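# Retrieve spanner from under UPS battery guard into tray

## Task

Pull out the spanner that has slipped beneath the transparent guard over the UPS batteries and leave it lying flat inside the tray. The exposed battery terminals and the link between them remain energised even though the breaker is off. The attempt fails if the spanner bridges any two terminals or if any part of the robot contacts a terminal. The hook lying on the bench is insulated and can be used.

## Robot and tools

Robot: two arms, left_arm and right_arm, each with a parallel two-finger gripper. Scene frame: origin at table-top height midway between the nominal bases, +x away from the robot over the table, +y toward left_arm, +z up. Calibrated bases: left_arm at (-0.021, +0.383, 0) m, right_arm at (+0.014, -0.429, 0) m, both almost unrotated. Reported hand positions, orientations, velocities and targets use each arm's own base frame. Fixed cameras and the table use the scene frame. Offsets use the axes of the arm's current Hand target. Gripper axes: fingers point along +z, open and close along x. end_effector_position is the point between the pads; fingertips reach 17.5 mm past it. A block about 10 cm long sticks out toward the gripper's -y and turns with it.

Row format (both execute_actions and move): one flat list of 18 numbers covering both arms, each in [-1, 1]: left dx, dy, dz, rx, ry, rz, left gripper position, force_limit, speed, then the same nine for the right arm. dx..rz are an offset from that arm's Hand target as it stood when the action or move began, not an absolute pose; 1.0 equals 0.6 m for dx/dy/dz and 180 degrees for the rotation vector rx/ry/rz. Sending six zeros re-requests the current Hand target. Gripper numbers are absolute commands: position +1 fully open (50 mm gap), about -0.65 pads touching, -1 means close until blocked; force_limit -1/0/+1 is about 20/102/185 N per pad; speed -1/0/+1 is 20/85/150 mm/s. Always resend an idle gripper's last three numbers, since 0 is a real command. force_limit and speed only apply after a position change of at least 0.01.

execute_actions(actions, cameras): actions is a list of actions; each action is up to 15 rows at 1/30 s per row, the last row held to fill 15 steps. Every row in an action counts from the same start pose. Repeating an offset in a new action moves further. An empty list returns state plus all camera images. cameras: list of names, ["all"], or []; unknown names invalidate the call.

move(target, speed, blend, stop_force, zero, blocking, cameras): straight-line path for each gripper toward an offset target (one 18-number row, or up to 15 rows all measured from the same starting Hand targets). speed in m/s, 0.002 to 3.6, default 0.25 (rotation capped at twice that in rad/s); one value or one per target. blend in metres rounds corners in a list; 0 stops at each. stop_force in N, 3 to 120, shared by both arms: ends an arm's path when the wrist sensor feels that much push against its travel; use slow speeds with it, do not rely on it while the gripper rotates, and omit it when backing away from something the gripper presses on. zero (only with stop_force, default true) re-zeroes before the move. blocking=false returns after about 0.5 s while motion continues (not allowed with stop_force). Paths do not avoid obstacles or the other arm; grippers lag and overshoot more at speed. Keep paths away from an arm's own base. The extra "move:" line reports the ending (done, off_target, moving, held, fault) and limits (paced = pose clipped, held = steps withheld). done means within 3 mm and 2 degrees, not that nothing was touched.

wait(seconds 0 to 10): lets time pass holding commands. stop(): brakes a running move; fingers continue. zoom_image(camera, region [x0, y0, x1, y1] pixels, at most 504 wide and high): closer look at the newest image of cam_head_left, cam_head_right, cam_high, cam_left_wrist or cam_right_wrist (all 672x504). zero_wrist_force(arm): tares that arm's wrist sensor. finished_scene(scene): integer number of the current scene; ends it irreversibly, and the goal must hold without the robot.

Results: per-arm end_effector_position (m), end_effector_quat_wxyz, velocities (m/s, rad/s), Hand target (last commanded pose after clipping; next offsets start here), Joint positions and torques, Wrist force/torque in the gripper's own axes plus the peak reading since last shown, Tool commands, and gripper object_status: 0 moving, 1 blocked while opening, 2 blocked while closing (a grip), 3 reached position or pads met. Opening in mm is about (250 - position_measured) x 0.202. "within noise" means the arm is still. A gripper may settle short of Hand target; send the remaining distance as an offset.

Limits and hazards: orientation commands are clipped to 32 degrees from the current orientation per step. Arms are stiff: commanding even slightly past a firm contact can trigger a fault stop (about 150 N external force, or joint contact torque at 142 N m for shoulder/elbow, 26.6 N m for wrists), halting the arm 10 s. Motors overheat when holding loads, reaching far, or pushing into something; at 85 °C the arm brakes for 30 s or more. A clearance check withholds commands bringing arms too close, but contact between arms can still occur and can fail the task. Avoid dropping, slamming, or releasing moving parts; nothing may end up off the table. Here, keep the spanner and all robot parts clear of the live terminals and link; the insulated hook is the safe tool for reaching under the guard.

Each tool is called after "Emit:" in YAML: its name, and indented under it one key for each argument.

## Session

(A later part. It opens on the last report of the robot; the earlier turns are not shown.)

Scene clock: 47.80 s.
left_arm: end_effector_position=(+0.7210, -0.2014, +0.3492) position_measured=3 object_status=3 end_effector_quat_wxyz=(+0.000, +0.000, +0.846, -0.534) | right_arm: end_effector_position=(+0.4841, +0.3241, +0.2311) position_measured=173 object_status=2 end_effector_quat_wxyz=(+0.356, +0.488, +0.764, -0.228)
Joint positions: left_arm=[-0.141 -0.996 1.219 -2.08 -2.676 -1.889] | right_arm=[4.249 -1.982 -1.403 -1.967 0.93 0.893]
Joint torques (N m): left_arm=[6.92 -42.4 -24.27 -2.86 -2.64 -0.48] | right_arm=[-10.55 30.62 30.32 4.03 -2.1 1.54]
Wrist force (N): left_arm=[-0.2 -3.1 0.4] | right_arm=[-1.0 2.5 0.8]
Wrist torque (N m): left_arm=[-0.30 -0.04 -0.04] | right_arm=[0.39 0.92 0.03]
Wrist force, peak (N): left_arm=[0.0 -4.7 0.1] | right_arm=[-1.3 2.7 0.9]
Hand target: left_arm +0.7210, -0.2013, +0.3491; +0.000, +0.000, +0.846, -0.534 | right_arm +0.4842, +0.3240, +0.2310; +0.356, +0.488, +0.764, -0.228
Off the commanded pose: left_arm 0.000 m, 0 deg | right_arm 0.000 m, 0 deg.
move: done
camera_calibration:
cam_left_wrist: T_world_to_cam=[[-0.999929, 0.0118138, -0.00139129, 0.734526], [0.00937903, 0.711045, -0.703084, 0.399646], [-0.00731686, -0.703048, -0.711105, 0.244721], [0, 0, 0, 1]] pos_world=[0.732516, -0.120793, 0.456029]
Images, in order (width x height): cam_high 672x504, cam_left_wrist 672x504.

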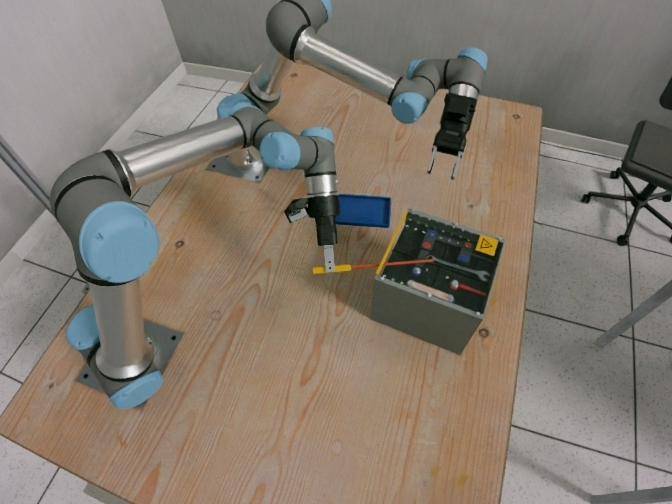

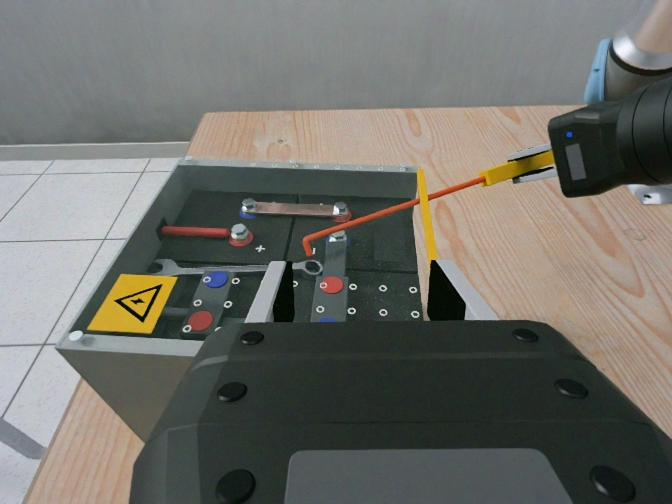

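Emit:
move:
  target: [0,0,0,0,0,0,1,1,1,0.0193,-0.0032,0.0093,0,0,0,-1,-0.7,-0.5]
  cameras: ["cam_left_wrist","cam_high"]
  speed: 0.02
  stop_force: 5

Emit:
zoom_image:
  camera: "cam_left_wrist"
  region: [280, 200, 380, 290]

Emit:
zoom_image:
  camera: "cam_high"
  region: [400, 220, 450, 280]

Scene clock: 50.03 s.
left_arm: end_effector_position=(+0.7210, -0.2013, +0.3491) position_measured=3 object_status=3 end_effector_quat_wxyz=(+0.000, +0.000, +0.846, -0.534) | right_arm: end_effector_position=(+0.4811, +0.3261, +0.2185) position_measured=173 object_status=2 end_effector_quat_wxyz=(+0.356, +0.488, +0.764, -0.228)
Joint positions: left_arm=[-0.141 -0.996 1.219 -2.08 -2.676 -1.889] | right_arm=[4.255 -1.99 -1.425 -1.942 0.934 0.899]
Joint torques (N m): left_arm=[7.47 -41.68 -25.41 -4.43 -1.21 -1.73] | right_arm=[-10.46 52.65 34.14 -1.6 -2.32 -2]
Wrist force (N): left_arm=[-0.1 -3.2 0.5] | right_arm=[-0.7 2.3 0.3]
Wrist torque (N m): left_arm=[-0.31 -0.06 -0.04] | right_arm=[0.30 0.86 -0.08]
Wrist force, peak (N): left_arm=[0.0 -3.2 0.6] | right_arm=[-3.0 2.2 -0.1]
Hand target: left_arm +0.7210, -0.2013, +0.3491; +0.000, +0.000, +0.846, -0.534 | right_arm +0.4811, +0.3261, +0.2185; +0.356, +0.488, +0.764, -0.228
Off the commanded pose: left_arm 0.000 m, 0 deg | right_arm 0.000 m, 0 deg.
move: done
camera_calibration:
cam_left_wrist: T_world_to_cam=[[-0.999932, 0.0116033, -0.0010346, 0.734339], [0.00897958, 0.711146, -0.702987, 0.399764], [-0.00742123, -0.702948, -0.711202, 0.244853], [0, 0, 0, 1]] pos_world=[0.732516, -0.120693, 0.455928]
Images, in order (width x height): cam_high 672x504, cam_left_wrist 672x504.

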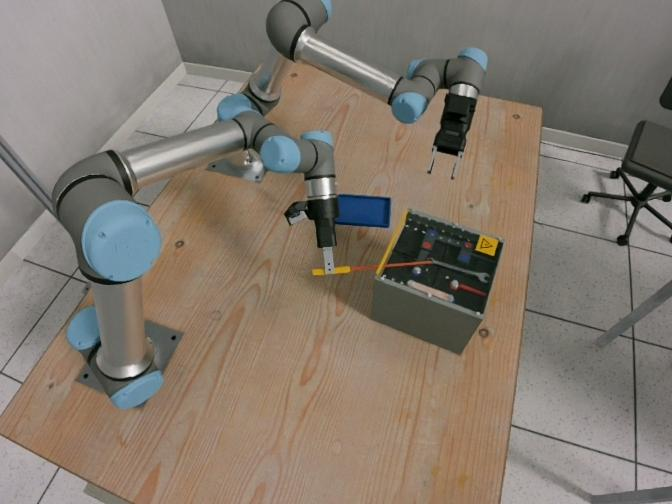

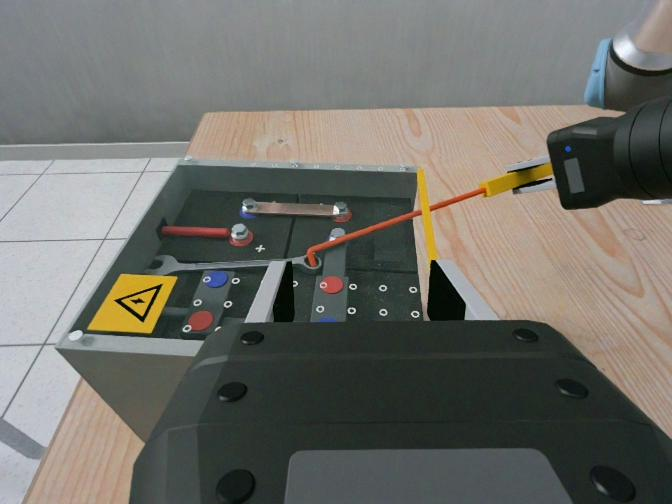

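Scaled by 5.040 from the camera's 672x504 image, which has a finer 960x720 frame.

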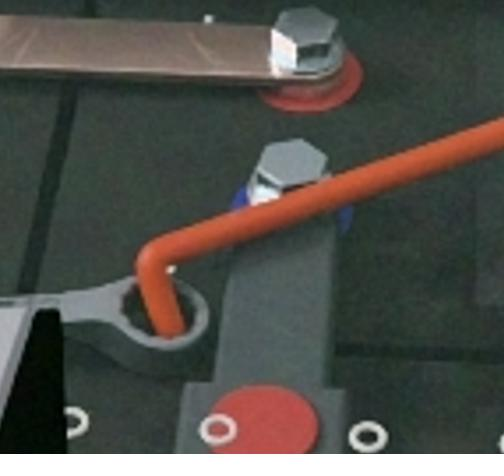

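Scaled by 8.400 from the camera's 672x504 image, which has a finer 960x720 frame.

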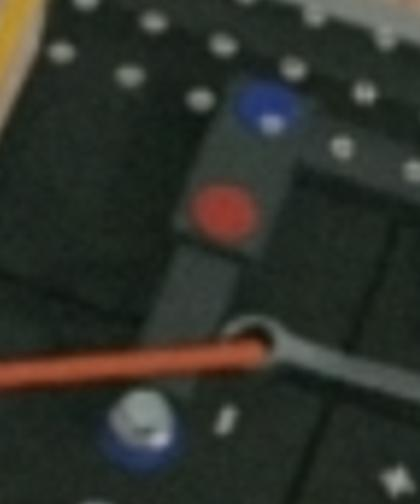

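Emit:
move:
  target: [0,0,0,0,0,0,1,1,1,0.0091,-0.0302,-0.0108,0,0,0,-1,-0.7,-0.5]
  cameras: ["cam_left_wrist","cam_high"]
  speed: 0.02
  stop_force: 10

Emit:
zoom_image:
  camera: "cam_left_wrist"
  region: [280, 200, 380, 290]

Emit:
zoom_image:
  camera: "cam_high"
  region: [400, 220, 450, 280]

Scene clock: 51.60 s.
left_arm: end_effector_position=(+0.7210, -0.2013, +0.3491) position_measured=3 object_status=3 end_effector_quat_wxyz=(+0.000, +0.000, +0.846, -0.534) | right_arm: end_effector_position=(+0.4766, +0.3261, +0.2186) position_measured=173 object_status=2 end_effector_quat_wxyz=(+0.356, +0.488, +0.764, -0.228)
Joint positions: left_arm=[-0.141 -0.996 1.219 -2.08 -2.676 -1.889] | right_arm=[4.261 -1.983 -1.433 -1.943 0.937 0.905]
Joint torques (N m): left_arm=[8.17 -41.23 -25.87 -4.39 -1.34 -1.81] | right_arm=[-11.22 29.22 28.02 4.18 -2.24 -0.47]
Wrist force (N): left_arm=[0.0 -2.9 0.4] | right_arm=[-2.2 3.0 1.4]
Wrist torque (N m): left_arm=[-0.28 -0.06 -0.04] | right_arm=[0.53 0.89 0.33]
Wrist force, peak (N): left_arm=[-0.1 -3.2 0.5] | right_arm=[-1.7 15.8 1.9]
Hand target: left_arm +0.7210, -0.2013, +0.3491; +0.000, +0.000, +0.846, -0.534 | right_arm +0.4766, +0.3261, +0.2186; +0.356, +0.488, +0.764, -0.228 (not the last commanded pose)
Off the commanded pose: left_arm 0.000 m, 0 deg | right_arm 0.015 m, 0 deg.
move: contact (right_arm)
camera_calibration:
cam_left_wrist: T_world_to_cam=[[-0.999932, 0.0116033, -0.0010346, 0.734339], [0.00897958, 0.711146, -0.702987, 0.399764], [-0.00742123, -0.702948, -0.711202, 0.244853], [0, 0, 0, 1]] pos_world=[0.732516, -0.120693, 0.455928]
Images, in order (width x height): cam_high 672x504, cam_left_wrist 672x504.

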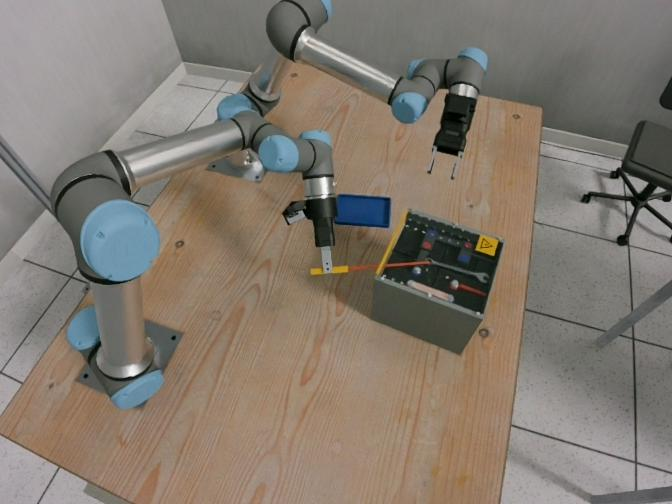

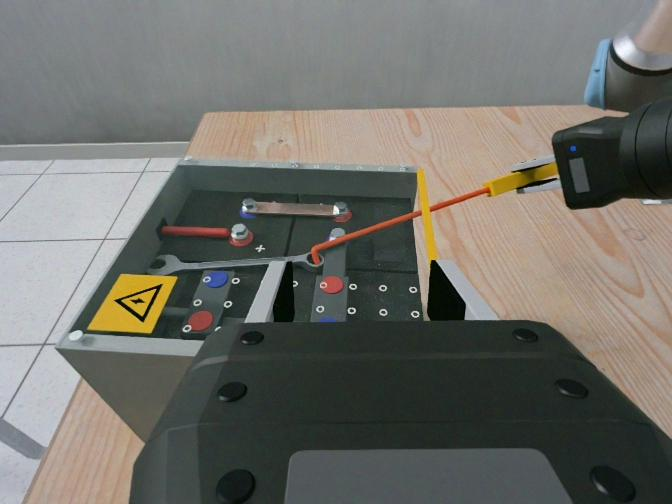

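Scaled by 5.040 from the camera's 672x504 image, which has a finer 960x720 frame.

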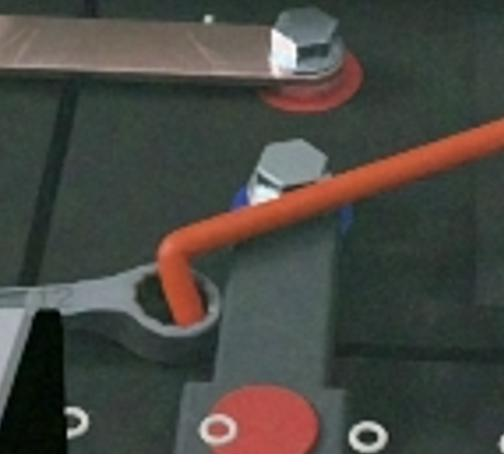

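Scaled by 8.400 from the camera's 672x504 image, which has a finer 960x720 frame.

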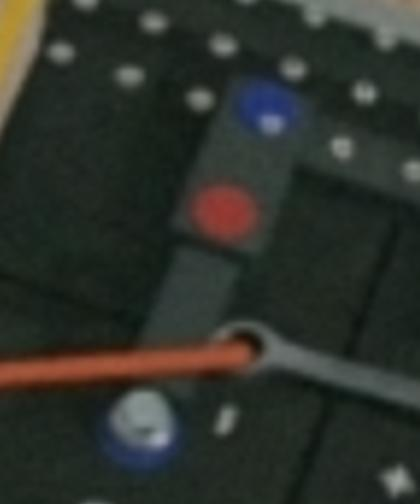

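Emit:
move:
  target:
    - [0,0,0,0,0,0,1,1,1,-0.0085,-0.0015,-0.008,0,0,0,-1,-0.7,-0.5]
    - [0,0,0,0,0,0,1,1,1,0.0023,-0.0378,-0.021,0,0,0,-1,-0.7,-0.5]
  cameras: ["cam_left_wrist","cam_high"]
  speed: 0.02
  stop_force: 12

Emit:
zoom_image:
  camera: "cam_left_wrist"
  region: [280, 200, 380, 290]

Emit:
zoom_image:
  camera: "cam_high"
  region: [400, 220, 450, 280]

Scene clock: 54.47 s.
left_arm: end_effector_position=(+0.7210, -0.2013, +0.3491) position_measured=3 object_status=3 end_effector_quat_wxyz=(+0.000, +0.000, +0.846, -0.534) | right_arm: end_effector_position=(+0.4516, +0.3261, +0.2257) position_measured=173 object_status=2 end_effector_quat_wxyz=(+0.356, +0.488, +0.764, -0.228)
Joint positions: left_arm=[-0.141 -0.996 1.219 -2.08 -2.676 -1.889] | right_arm=[4.298 -1.946 -1.464 -1.971 0.96 0.941]
Joint torques (N m): left_arm=[6.83 -42.45 -26.56 -4.62 -1.46 -1.61] | right_arm=[-11.67 27.03 33.61 3.35 -2.22 -2.35]
Wrist force (N): left_arm=[-0.2 -3.0 0.4] | right_arm=[-1.9 2.1 -0.1]
Wrist torque (N m): left_arm=[-0.29 -0.04 -0.04] | right_arm=[0.17 0.88 0.24]
Wrist force, peak (N): left_arm=[-0.2 -3.2 0.5] | right_arm=[-1.0 7.3 2.1]
Hand target: left_arm +0.7210, -0.2013, +0.3491; +0.000, +0.000, +0.846, -0.534 | right_arm +0.4516, +0.3261, +0.2257; +0.356, +0.488, +0.764, -0.228
Off the commanded pose: left_arm 0.000 m, 0 deg | right_arm 0.000 m, 0 deg.
move: done
camera_calibration:
cam_left_wrist: T_world_to_cam=[[-0.999932, 0.0116033, -0.0010346, 0.734339], [0.00897958, 0.711146, -0.702987, 0.399764], [-0.00742123, -0.702948, -0.711202, 0.244853], [0, 0, 0, 1]] pos_world=[0.732516, -0.120693, 0.455928]
Images, in order (width x height): cam_high 672x504, cam_left_wrist 672x504.

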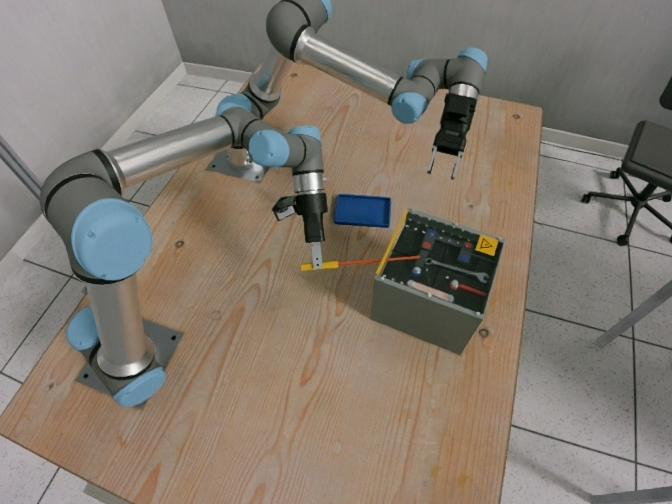

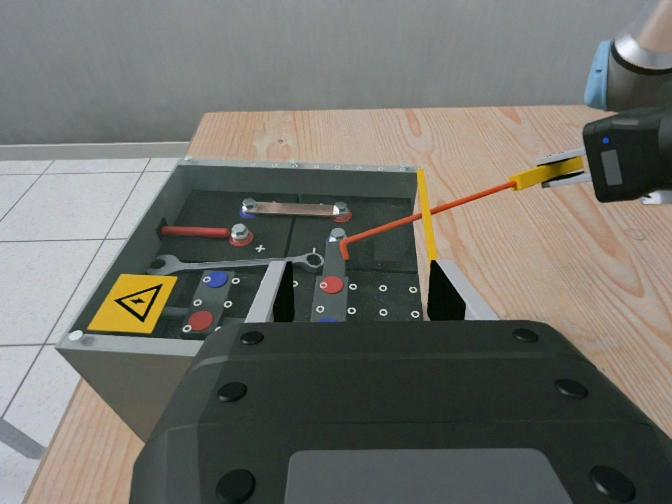

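Scaled by 5.040 from the camera's 672x504 image, which has a finer 960x720 frame.

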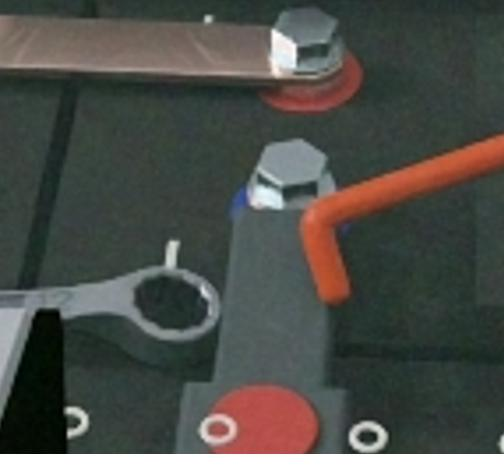

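Scaled by 8.400 from the camera's 672x504 image, which has a finer 960x720 frame.

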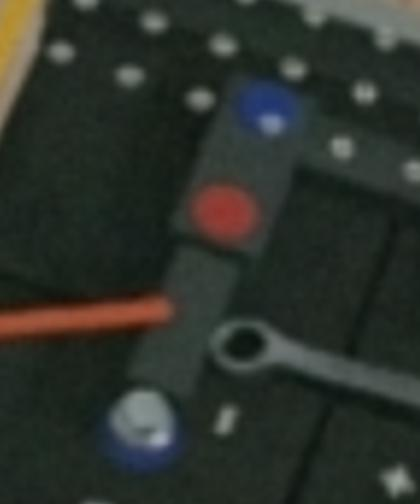

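Emit:
move:
  target:
    - [0,0,0,0,0,0,1,1,1,-0.0077,0,-0.0064,0,0,0,-1,-0.7,-0.5]
    - [0,0,0,0,0,0,1,1,1,-0.0234,0.0381,0.0123,0,0,0,-1,-0.7,-0.5]
    - [0,0,0,0,0,0,1,1,1,-0.0043,0.0381,0.0284,0,0,0,-1,-0.7,-0.5]
  cameras: ["cam_left_wrist"]
  speed: [0.05,0.05,0.02]
  stop_force: 8

Emit:
zoom_image:
  camera: "cam_left_wrist"
  region: [280, 200, 380, 290]

Scene clock: 58.10 s.
left_arm: end_effector_position=(+0.7210, -0.2013, +0.3491) position_measured=3 object_status=3 end_effector_quat_wxyz=(+0.000, +0.000, +0.846, -0.534) | right_arm: end_effector_position=(+0.4785, +0.3224, +0.2166) position_measured=173 object_status=2 end_effector_quat_wxyz=(+0.356, +0.488, +0.764, -0.228)
Joint positions: left_arm=[-0.141 -0.996 1.219 -2.08 -2.676 -1.889] | right_arm=[4.256 -1.98 -1.444 -1.933 0.934 0.9]
Joint torques (N m): left_arm=[7.77 -43 -26.17 -4.55 -1.34 -1.61] | right_arm=[11.51 51.68 34.01 -1.77 -2.1 -0.6]
Wrist force (N): left_arm=[-0.1 -3.0 0.5] | right_arm=[-1.2 2.2 -0.1]
Wrist torque (N m): left_arm=[-0.29 -0.05 -0.04] | right_arm=[0.18 0.90 0.00]
Wrist force, peak (N): left_arm=[-0.2 -3.2 0.5] | right_arm=[-1.3 3.2 1.8]
Hand target: left_arm +0.7210, -0.2013, +0.3491; +0.000, +0.000, +0.846, -0.534 | right_arm +0.4785, +0.3224, +0.2166; +0.356, +0.488, +0.764, -0.228
Off the commanded pose: left_arm 0.000 m, 0 deg | right_arm 0.000 m, 0 deg.
move: done
camera_calibration:
cam_left_wrist: T_world_to_cam=[[-0.999932, 0.0116033, -0.0010346, 0.734339], [0.00897958, 0.711146, -0.702987, 0.399764], [-0.00742123, -0.702948, -0.711202, 0.244853], [0, 0, 0, 1]] pos_world=[0.732516, -0.120693, 0.455928]
Images, in order (width x height): cam_left_wrist 672x504.

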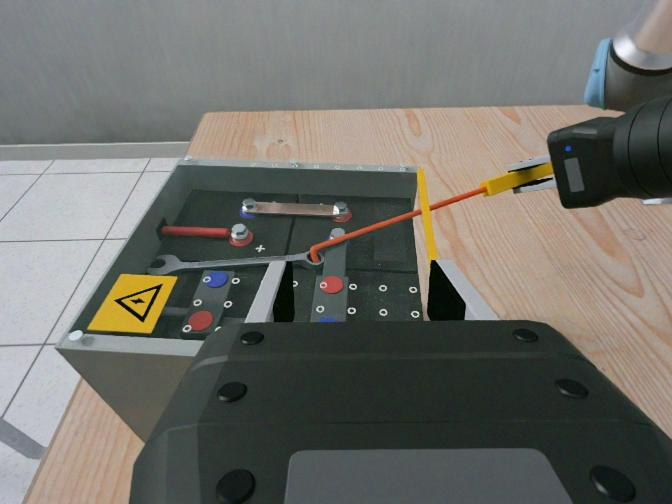

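Scaled by 5.040 from the camera's 672x504 image, which has a finer 960x720 frame.

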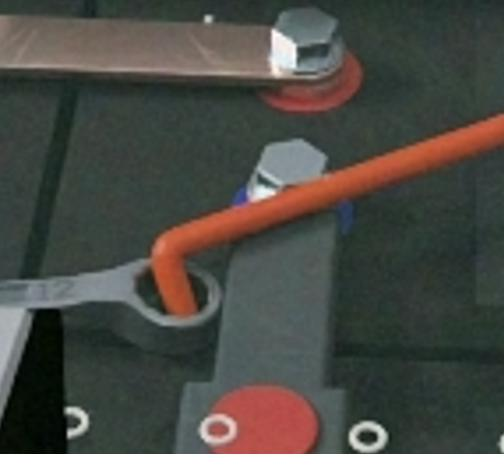

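Emit:
move:
  target: [0,0,0,0,0,0,1,1,1,0.0051,0,0.0043,0,0,0,-1,-0.7,-0.5]
  speed: 0.01
  stop_force: 5

Emit:
move:
  target: [0,0,0,0,0,0,1,1,1,0.0042,-0.0151,-0.0054,0,0,0,-1,-0.7,-0.5]
  cameras: ["cam_left_wrist"]
  speed: 0.01
  stop_force: 25

Emit:
zoom_image:
  camera: "cam_left_wrist"
  region: [280, 200, 380, 290]

Scene clock: 59.33 s.
left_arm: end_effector_position=(+0.7210, -0.2013, +0.3491) position_measured=3 object_status=3 end_effector_quat_wxyz=(+0.000, +0.000, +0.846, -0.534) | right_arm: end_effector_position=(+0.4785, +0.3224, +0.2126) position_measured=173 object_status=2 end_effector_quat_wxyz=(+0.356, +0.488, +0.764, -0.228)
Joint positions: left_arm=[-0.141 -0.996 1.219 -2.08 -2.676 -1.889] | right_arm=[4.256 -1.983 -1.451 -1.924 0.934 0.9]
Joint torques (N m): left_arm=[8.83 -41.69 -25.22 -4.35 -1.44 -1.69] | right_arm=[9.65 36.83 33.58 -1.61 -1.22 -2.61]
Wrist force (N): left_arm=[-0.2 -2.9 0.3] | right_arm=[-4.1 1.4 -0.8]
Wrist torque (N m): left_arm=[-0.27 -0.03 -0.04] | right_arm=[-0.04 0.90 0.54]
Wrist force, peak (N): left_arm=[-0.1 -3.2 0.4] | right_arm=[-4.4 2.1 -0.8]
Hand target: left_arm +0.7210, -0.2013, +0.3491; +0.000, +0.000, +0.846, -0.534 | right_arm +0.4785, +0.3223, +0.2126; +0.356, +0.488, +0.764, -0.228
Off the commanded pose: left_arm 0.000 m, 0 deg | right_arm 0.000 m, 0 deg.
move: done

Scene clock: 60.77 s.
left_arm: end_effector_position=(+0.7210, -0.2013, +0.3491) position_measured=3 object_status=3 end_effector_quat_wxyz=(+0.000, +0.000, +0.846, -0.534) | right_arm: end_effector_position=(+0.4746, +0.3223, +0.2127) position_measured=173 object_status=2 end_effector_quat_wxyz=(+0.356, +0.488, +0.764, -0.228)
Joint positions: left_arm=[-0.141 -0.996 1.219 -2.08 -2.676 -1.889] | right_arm=[4.261 -1.977 -1.458 -1.925 0.938 0.906]
Joint torques (N m): left_arm=[6.66 -41.62 -26.25 -4.48 -1.42 -1.73] | right_arm=[-8.9 27.92 28.12 0.02 2.69 -3.16]
Wrist force (N): left_arm=[-0.1 -3.0 0.4] | right_arm=[-4.0 24.9 0.6]
Wrist torque (N m): left_arm=[-0.29 -0.05 -0.03] | right_arm=[0.80 0.74 0.97]
Wrist force, peak (N): left_arm=[-0.2 -3.3 0.4] | right_arm=[-4.3 37.5 1.3]
Hand target: left_arm +0.7210, -0.2013, +0.3491; +0.000, +0.000, +0.846, -0.534 | right_arm +0.4746, +0.3223, +0.2127; +0.356, +0.488, +0.764, -0.228 (not the last commanded pose)
Off the commanded pose: left_arm 0.000 m, 0 deg | right_arm 0.006 m, 0 deg.
move: contact (right_arm)
camera_calibration:
cam_left_wrist: T_world_to_cam=[[-0.999932, 0.0116033, -0.0010346, 0.734339], [0.00897958, 0.711146, -0.702987, 0.399764], [-0.00742123, -0.702948, -0.711202, 0.244853], [0, 0, 0, 1]] pos_world=[0.732516, -0.120693, 0.455928]
Images, in order (width x height): cam_left_wrist 672x504.

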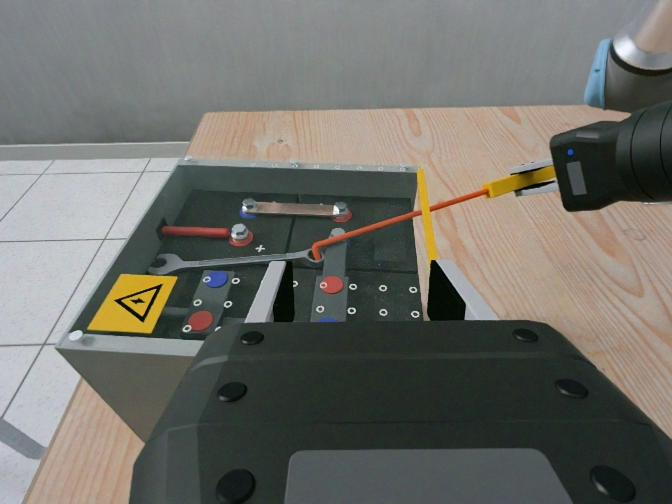

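Scaled by 5.040 from the camera's 672x504 image, which has a finer 960x720 frame.

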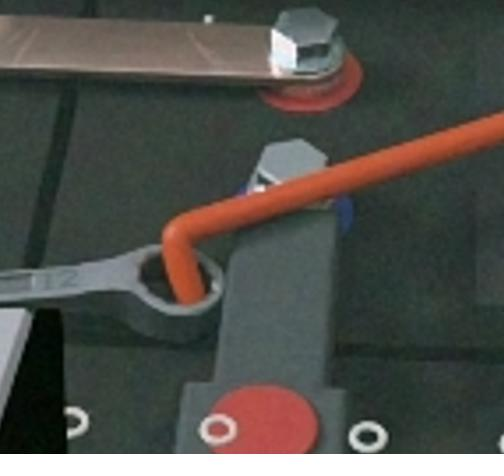

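Emit:
move:
  target:
    - [0,0,0,0,0,0,1,1,1,-0.0108,-0.0015,-0.0104,0,0,0,-1,-0.7,-0.5]
    - [0,0,0,0,0,0,1,1,1,-0.0045,-0.0226,-0.018,0,0,0,-1,-0.7,-0.5]
  cameras: ["cam_left_wrist","cam_high"]
  speed: 0.015
  stop_force: 25

Emit:
zoom_image:
  camera: "cam_left_wrist"
  region: [280, 200, 380, 290]

Emit:
zoom_image:
  camera: "cam_high"
  region: [400, 220, 450, 280]

Scene clock: 63.07 s.
left_arm: end_effector_position=(+0.7210, -0.2013, +0.3491) position_measured=3 object_status=3 end_effector_quat_wxyz=(+0.000, +0.000, +0.846, -0.534) | right_arm: end_effector_position=(+0.4670, +0.3226, +0.2218) position_measured=173 object_status=2 end_effector_quat_wxyz=(+0.356, +0.488, +0.764, -0.228)
Joint positions: left_arm=[-0.141 -0.996 1.219 -2.08 -2.676 -1.889] | right_arm=[4.273 -1.962 -1.455 -1.95 0.944 0.917]
Joint torques (N m): left_arm=[6.72 -41.83 -24.38 -4.48 -1.19 -1.39] | right_arm=[-5.26 28.37 27.19 -0.74 4.6 -3.63]
Wrist force (N): left_arm=[-0.1 -3.1 0.3] | right_arm=[-6.4 33.2 4.7]
Wrist torque (N m): left_arm=[-0.30 -0.06 -0.03] | right_arm=[1.08 0.72 1.41]
Wrist force, peak (N): left_arm=[-0.2 -3.1 0.6] | right_arm=[-6.1 52.0 7.0]
Hand target: left_arm +0.7210, -0.2013, +0.3491; +0.000, +0.000, +0.846, -0.534 | right_arm +0.4670, +0.3226, +0.2218; +0.356, +0.488, +0.764, -0.228 (not the last commanded pose)
Off the commanded pose: left_arm 0.000 m, 0 deg | right_arm 0.007 m, 0 deg.
move: contact (right_arm); path passed 1 of 2 targets
camera_calibration:
cam_left_wrist: T_world_to_cam=[[-0.999932, 0.0116033, -0.0010346, 0.734339], [0.00897958, 0.711146, -0.702987, 0.399764], [-0.00742123, -0.702948, -0.711202, 0.244853], [0, 0, 0, 1]] pos_world=[0.732516, -0.120693, 0.455928]
Images, in order (width x height): cam_high 672x504, cam_left_wrist 672x504.

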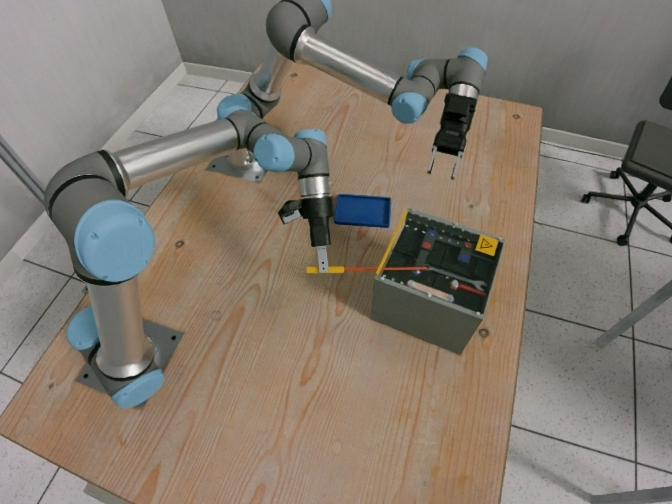

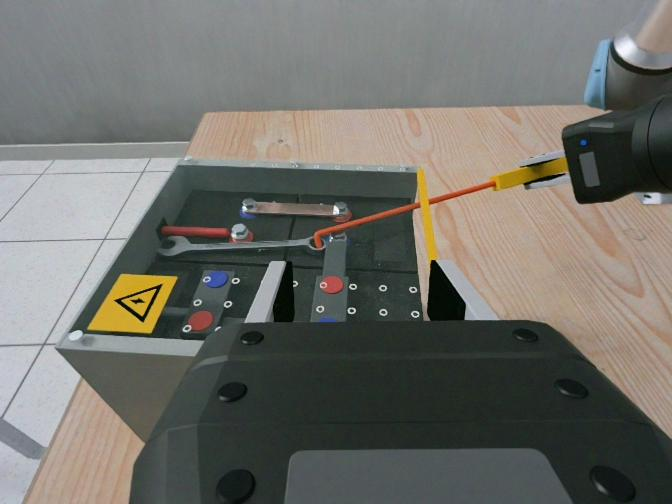

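Scaled by 5.040 from the camera's 672x504 image, which has a finer 960x720 frame.

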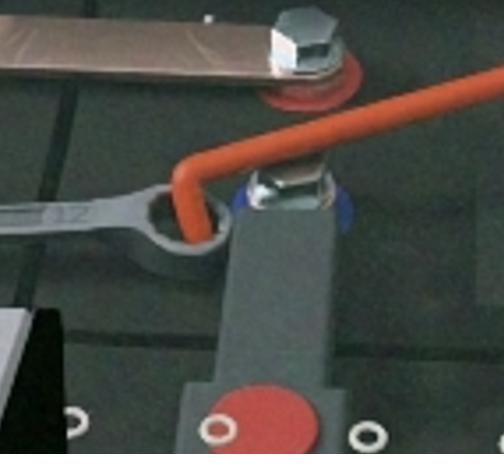

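Scaled by 8.400 from the camera's 672x504 image, which has a finer 960x720 frame.

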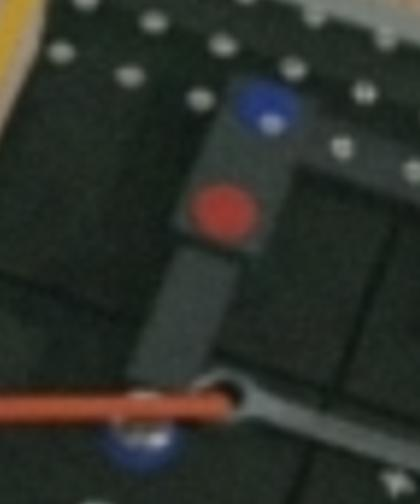

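Emit:
move:
  target: [0,0,0,0,0,0,1,1,1,0.0157,0.0187,-0.0187,0,0,0,-1,-0.7,-0.5]
  cameras: ["cam_left_wrist","cam_high","cam_right_wrist"]
  speed: 0.03

Emit:
zoom_image:
  camera: "cam_left_wrist"
  region: [230, 170, 380, 290]

Emit:
zoom_image:
  camera: "cam_high"
  region: [370, 210, 490, 310]

Scene clock: 64.13 s.
left_arm: end_effector_position=(+0.7210, -0.2013, +0.3491) position_measured=3 object_status=3 end_effector_quat_wxyz=(+0.000, +0.000, +0.846, -0.534) | right_arm: end_effector_position=(+0.4710, +0.3406, +0.2217) position_measured=173 object_status=2 end_effector_quat_wxyz=(+0.356, +0.488, +0.764, -0.228)
Joint positions: left_arm=[-0.141 -0.996 1.219 -2.08 -2.676 -1.889] | right_arm=[4.279 -2.002 -1.397 -1.973 0.948 0.923]
Joint torques (N m): left_arm=[6 -41.23 -25.72 -4.5 -1.24 -1.51] | right_arm=[2.8 51.55 18.33 2.71 0.08 -0.3]
Wrist force (N): left_arm=[-0.1 -3.1 0.4] | right_arm=[-4.6 14.5 2.9]
Wrist torque (N m): left_arm=[-0.31 -0.05 -0.03] | right_arm=[1.08 0.70 0.96]
Wrist force, peak (N): left_arm=[-0.2 -3.2 0.5] | right_arm=[-6.1 33.7 4.7]
Hand target: left_arm +0.7210, -0.2013, +0.3491; +0.000, +0.000, +0.846, -0.534 | right_arm +0.4711, +0.3406, +0.2217; +0.356, +0.488, +0.764, -0.228
Off the commanded pose: left_arm 0.000 m, 0 deg | right_arm 0.000 m, 0 deg.
move: done
camera_calibration:
cam_left_wrist: T_world_to_cam=[[-0.999932, 0.0116033, -0.0010346, 0.734339], [0.00897958, 0.711146, -0.702987, 0.399764], [-0.00742123, -0.702948, -0.711202, 0.244853], [0, 0, 0, 1]] pos_world=[0.732516, -0.120693, 0.455928]
cam_right_wrist: T_world_to_cam=[[-0.283012, 0.574687, -0.76788, 0.115632], [0.740245, 0.639961, 0.206125, -0.594304], [0.60987, -0.510083, -0.606526, 0.152288], [0, 0, 0, 1]] pos_world=[0.37978, 0.391559, 0.303659]
Images, in order (width x height): cam_high 672x504, cam_left_wrist 672x504, cam_right_wrist 672x504.

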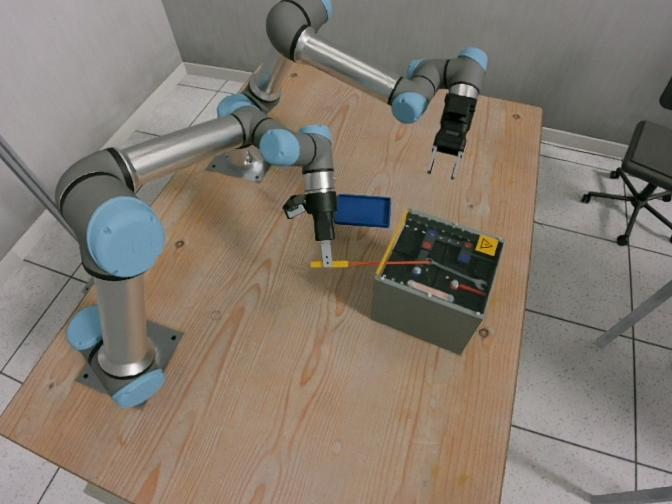

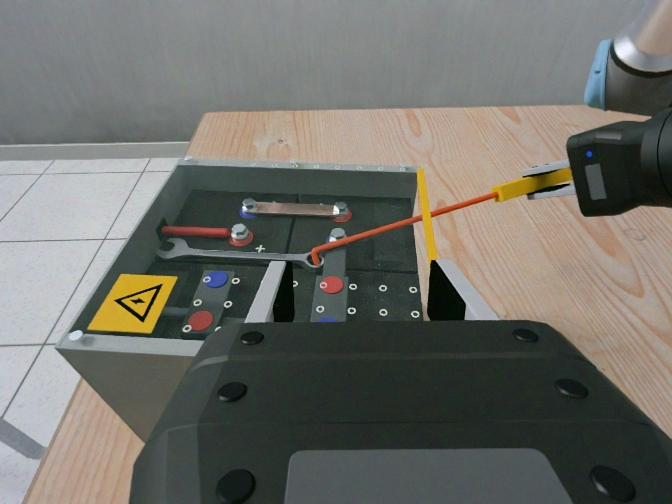

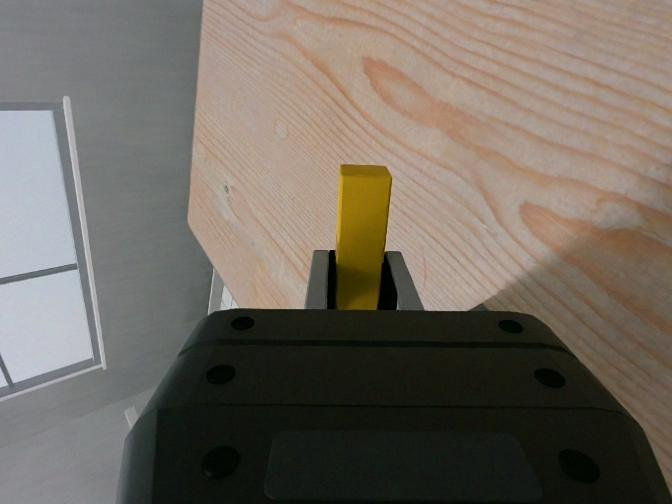

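Scaled by 3.360 from the camera's 672x504 image, which has a finer 960x720 frame.

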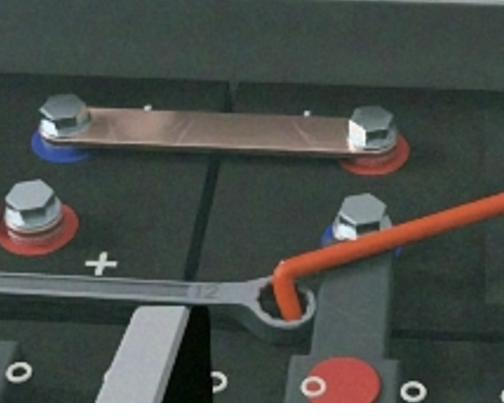

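Scaled by 4.200 from the camera's 672x504 image, which has a finer 960x720 frame.

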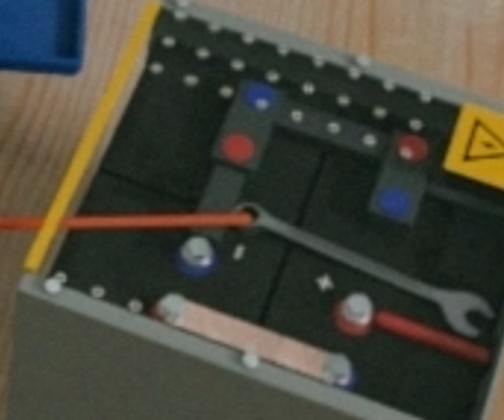

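Emit:
move:
  target: [0,0,0,0,0,0,1,1,1,-0.0022,0.0045,0.0026,0,0,0,-0.95,0.4,-0.5]
  speed: 0.03

Emit:
move:
  target: [0,0,0,0,0,0,1,1,1,-0.0146,0,0.0024,0,0.139,0,-0.95,0.4,-0.5]
  cameras: ["cam_left_wrist","cam_high"]
  speed: 0.1

Emit:
zoom_image:
  camera: "cam_left_wrist"
  region: [280, 200, 380, 290]

Emit:
zoom_image:
  camera: "cam_high"
  region: [400, 220, 450, 280]

Scene clock: 65.67 s.
left_arm: end_effector_position=(+0.7210, -0.2013, +0.3491) position_measured=3 object_status=3 end_effector_quat_wxyz=(+0.000, +0.000, +0.846, -0.534) | right_arm: end_effector_position=(+0.4744, +0.3399, +0.2218) position_measured=178 object_status=2 end_effector_quat_wxyz=(+0.356, +0.488, +0.764, -0.228)
Joint positions: left_arm=[-0.141 -0.996 1.219 -2.08 -2.676 -1.889] | right_arm=[4.274 -2.004 -1.393 -1.97 0.945 0.918]
Joint torques (N m): left_arm=[6.01 -41.77 -24.76 -4.53 -1.62 -1.84] | right_arm=[-0.95 34.87 28.61 3.42 -1.28 -1.01]
Wrist force (N): left_arm=[-0.1 -2.8 0.5] | right_arm=[-2.1 2.9 1.5]
Wrist torque (N m): left_arm=[-0.25 -0.06 -0.04] | right_arm=[0.46 0.68 0.57]
Wrist force, peak (N): left_arm=[-0.1 -3.2 0.5] | right_arm=[-4.9 14.3 2.9]
Hand target: left_arm +0.7210, -0.2013, +0.3491; +0.000, +0.000, +0.846, -0.534 | right_arm +0.4744, +0.3399, +0.2218; +0.356, +0.488, +0.764, -0.228
Off the commanded pose: left_arm 0.000 m, 0 deg | right_arm 0.000 m, 0 deg.
move: done

Scene clock: 68.20 s.
left_arm: end_effector_position=(+0.7210, -0.2013, +0.3491) position_measured=3 object_status=3 end_effector_quat_wxyz=(+0.000, +0.000, +0.846, -0.534) | right_arm: end_effector_position=(+0.4773, +0.3336, +0.2276) position_measured=178 object_status=2 end_effector_quat_wxyz=(+0.182, +0.526, +0.823, -0.117)
Joint positions: left_arm=[-0.141 -0.996 1.219 -2.08 -2.676 -1.889] | right_arm=[4.149 -1.85 -1.508 -1.603 1.209 0.62]
Joint torques (N m): left_arm=[8.1 -41.35 -24.15 -4.46 -1.2 -1.43] | right_arm=[16.83 23.38 33.92 -1.93 0.86 0.59]
Wrist force (N): left_arm=[0.0 -3.2 0.6] | right_arm=[-6.4 10.8 0.5]
Wrist torque (N m): left_arm=[-0.32 -0.06 -0.04] | right_arm=[0.51 0.31 1.46]
Wrist force, peak (N): left_arm=[-0.1 -3.3 0.5] | right_arm=[-4.8 12.4 1.9]
Hand target: left_arm +0.7210, -0.2013, +0.3491; +0.000, +0.000, +0.846, -0.534 | right_arm +0.4772, +0.3338, +0.2275; +0.182, +0.526, +0.823, -0.117
Off the commanded pose: left_arm 0.000 m, 0 deg | right_arm 0.000 m, 0 deg.
move: done
camera_calibration:
cam_left_wrist: T_world_to_cam=[[-0.999932, 0.0116033, -0.0010346, 0.734339], [0.00897958, 0.711146, -0.702987, 0.399764], [-0.00742123, -0.702948, -0.711202, 0.244853], [0, 0, 0, 1]] pos_world=[0.732516, -0.120693, 0.455928]
Images, in order (width x height): cam_high 672x504, cam_left_wrist 672x504.

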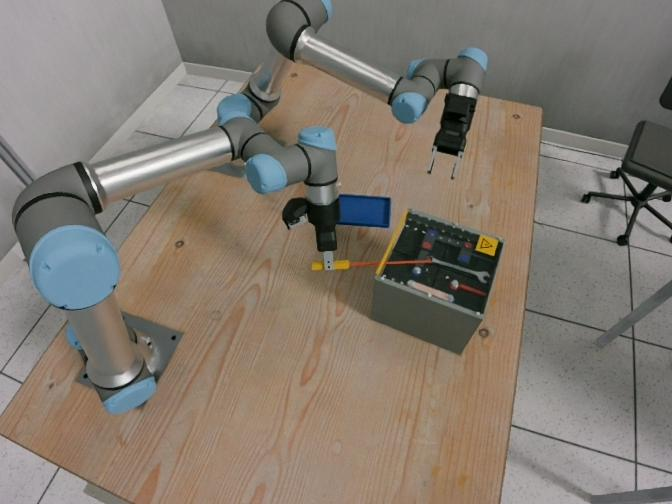

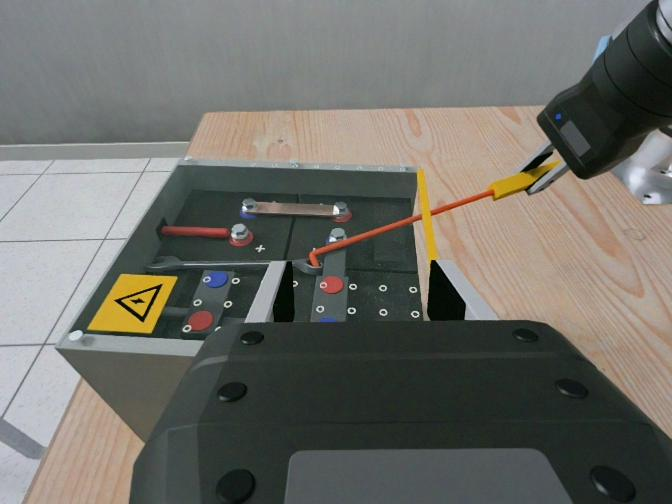

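Scaled by 5.040 from the camera's 672x504 image, which has a finer 960x720 frame.

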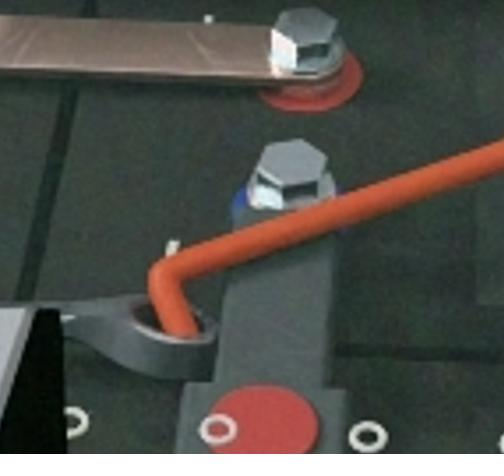

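Scaled by 8.400 from the camera's 672x504 image, which has a finer 960x720 frame.

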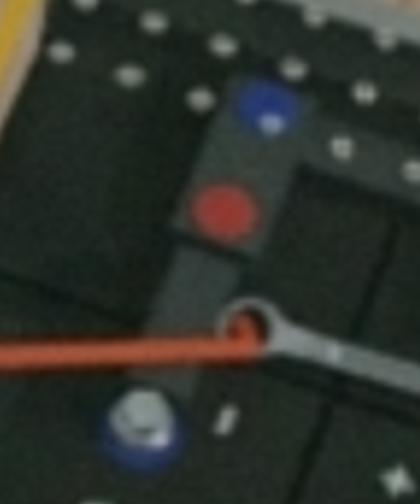

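Emit:
move:
  target: [0,0,0,0,0,0,1,1,1,-0.0113,0,-0.010,0,0.0556,0,-0.95,0.4,-0.5]
  cameras: ["cam_left_wrist","cam_high"]
  speed: 0.03

Emit:
zoom_image:
  camera: "cam_left_wrist"
  region: [280, 200, 380, 290]

Emit:
zoom_image:
  camera: "cam_high"
  region: [400, 220, 450, 280]

Scene clock: 71.67 s.
left_arm: end_effector_position=(+0.7210, -0.2013, +0.3491) position_measured=3 object_status=3 end_effector_quat_wxyz=(+0.000, +0.000, +0.846, -0.534) | right_arm: end_effector_position=(+0.4788, +0.3304, +0.2359) position_measured=178 object_status=2 end_effector_quat_wxyz=(+0.109, +0.534, +0.835, -0.070) end_effector_velocity=(+0.001, -0.001, -0.001) end_effector_angular_velocity=(-0.004, -0.004, -0.001)
Joint positions: left_arm=[-0.141 -0.996 1.219 -2.08 -2.676 -1.889] | right_arm=[4.081 -1.805 -1.534 -1.503 1.344 0.522]
Joint velocities: left_arm=[within noise] | right_arm=[0.001 0 -0.002 0.001 -0.005 0.002]
Joint torques (N m): left_arm=[6.62 -40.92 -23.94 -4.41 -1.31 -1.71] | right_arm=[16.25 34.9 26.1 -0.61 -0.02 0.45]
Wrist force (N): left_arm=[-0.1 -3.0 0.5] | right_arm=[-6.7 13.6 3.6]
Wrist torque (N m): left_arm=[-0.27 -0.06 -0.04] | right_arm=[1.14 0.16 1.60]
Wrist force, peak (N): left_arm=[-0.1 -3.3 0.5] | right_arm=[-7.5 16.0 3.7]
Hand target: left_arm +0.7210, -0.2013, +0.3491; +0.000, +0.000, +0.846, -0.534 | right_arm +0.4787, +0.3305, +0.2358; +0.110, +0.534, +0.835, -0.071
Off the commanded pose: left_arm 0.000 m, 0 deg | right_arm 0.000 m, 0 deg.
move: done
camera_calibration:
cam_left_wrist: T_world_to_cam=[[-0.999932, 0.0116033, -0.0010346, 0.734339], [0.00897958, 0.711146, -0.702987, 0.399764], [-0.00742123, -0.702948, -0.711202, 0.244853], [0, 0, 0, 1]] pos_world=[0.732516, -0.120693, 0.455928]
Images, in order (width x height): cam_high 672x504, cam_left_wrist 672x504.

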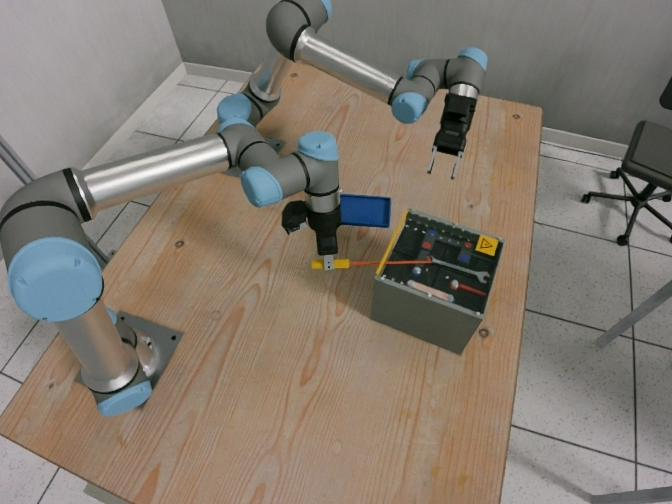

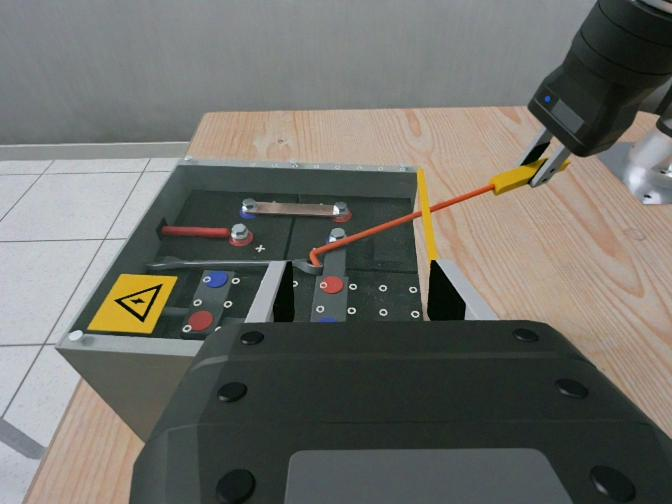

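Scaled by 5.040 from the camera's 672x504 image, which has a finer 960x720 frame.

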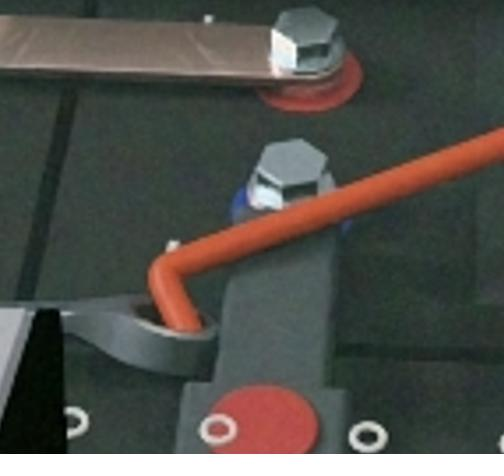

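Scaled by 8.400 from the camera's 672x504 image, which has a finer 960x720 frame.

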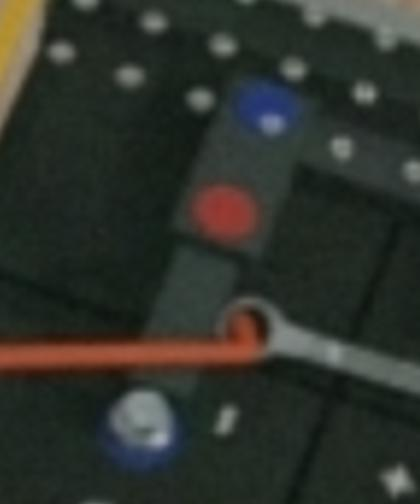

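Emit:
move:
  target: [0,0,0,0,0,0,1,1,1,-0.0027,0.006,0.0007,0,0,0,-0.95,0.4,-0.5]
  cameras: ["cam_left_wrist","cam_high"]
  speed: 0.03

Emit:
zoom_image:
  camera: "cam_left_wrist"
  region: [280, 200, 380, 290]

Emit:
zoom_image:
  camera: "cam_head_left"
  region: [380, 180, 450, 250]

Scene clock: 72.60 s.
left_arm: end_effector_position=(+0.7210, -0.2013, +0.3491) position_measured=3 object_status=3 end_effector_quat_wxyz=(+0.000, +0.000, +0.846, -0.534) | right_arm: end_effector_position=(+0.4828, +0.3305, +0.2359) position_measured=178 object_status=2 end_effector_quat_wxyz=(+0.109, +0.534, +0.835, -0.071)
Joint positions: left_arm=[-0.141 -0.996 1.219 -2.08 -2.676 -1.889] | right_arm=[4.076 -1.812 -1.525 -1.504 1.343 0.516]
Joint torques (N m): left_arm=[6.43 -41.39 -24.66 -4.47 -1.15 -1.64] | right_arm=[-3.43 36.42 23.62 -0.1 -1.78 -0.12]
Wrist force (N): left_arm=[-0.2 -3.2 0.4] | right_arm=[-0.5 1.7 0.8]
Wrist torque (N m): left_arm=[-0.32 -0.03 -0.04] | right_arm=[0.32 0.40 0.07]
Wrist force, peak (N): left_arm=[-0.2 -3.2 0.5] | right_arm=[-7.3 14.4 3.5]
Hand target: left_arm +0.7210, -0.2013, +0.3491; +0.000, +0.000, +0.846, -0.534 | right_arm +0.4827, +0.3305, +0.2358; +0.110, +0.534, +0.835, -0.071
Off the commanded pose: left_arm 0.000 m, 0 deg | right_arm 0.000 m, 0 deg.
move: done
camera_calibration:
cam_left_wrist: T_world_to_cam=[[-0.999932, 0.0116033, -0.0010346, 0.734339], [0.00897958, 0.711146, -0.702987, 0.399764], [-0.00742123, -0.702948, -0.711202, 0.244853], [0, 0, 0, 1]] pos_world=[0.732516, -0.120693, 0.455928]
Images, in order (width x height): cam_high 672x504, cam_left_wrist 672x504.

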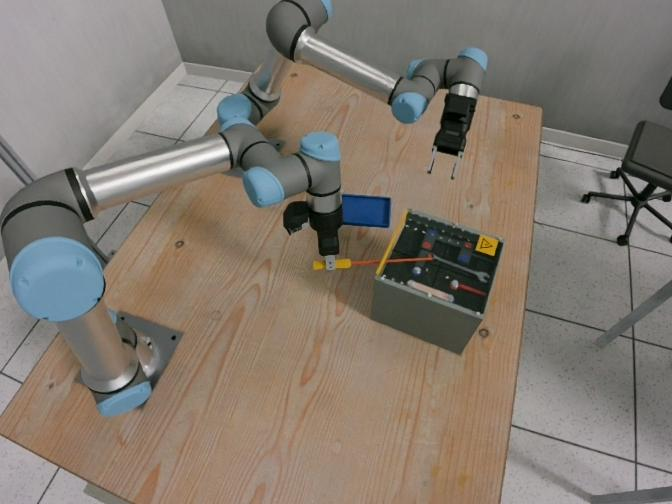

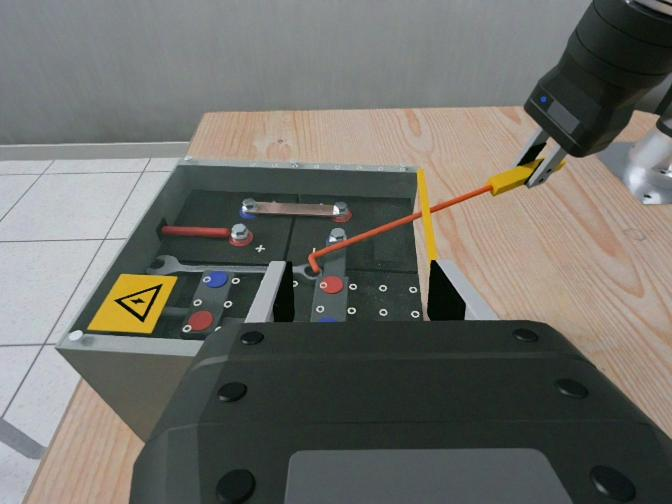

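Scaled by 5.040 from the camera's 672x504 image, which has a finer 960x720 frame.

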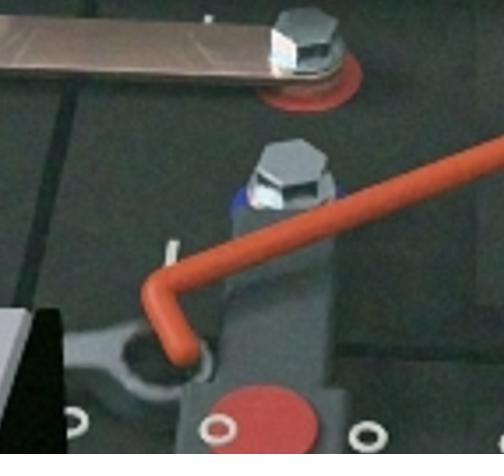

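This scene's latest camera images include none from cam_head_left. They are from: cam_high, cam_left_wrist. cam_head_left's image comes with the result of a call that names it in "cameras".


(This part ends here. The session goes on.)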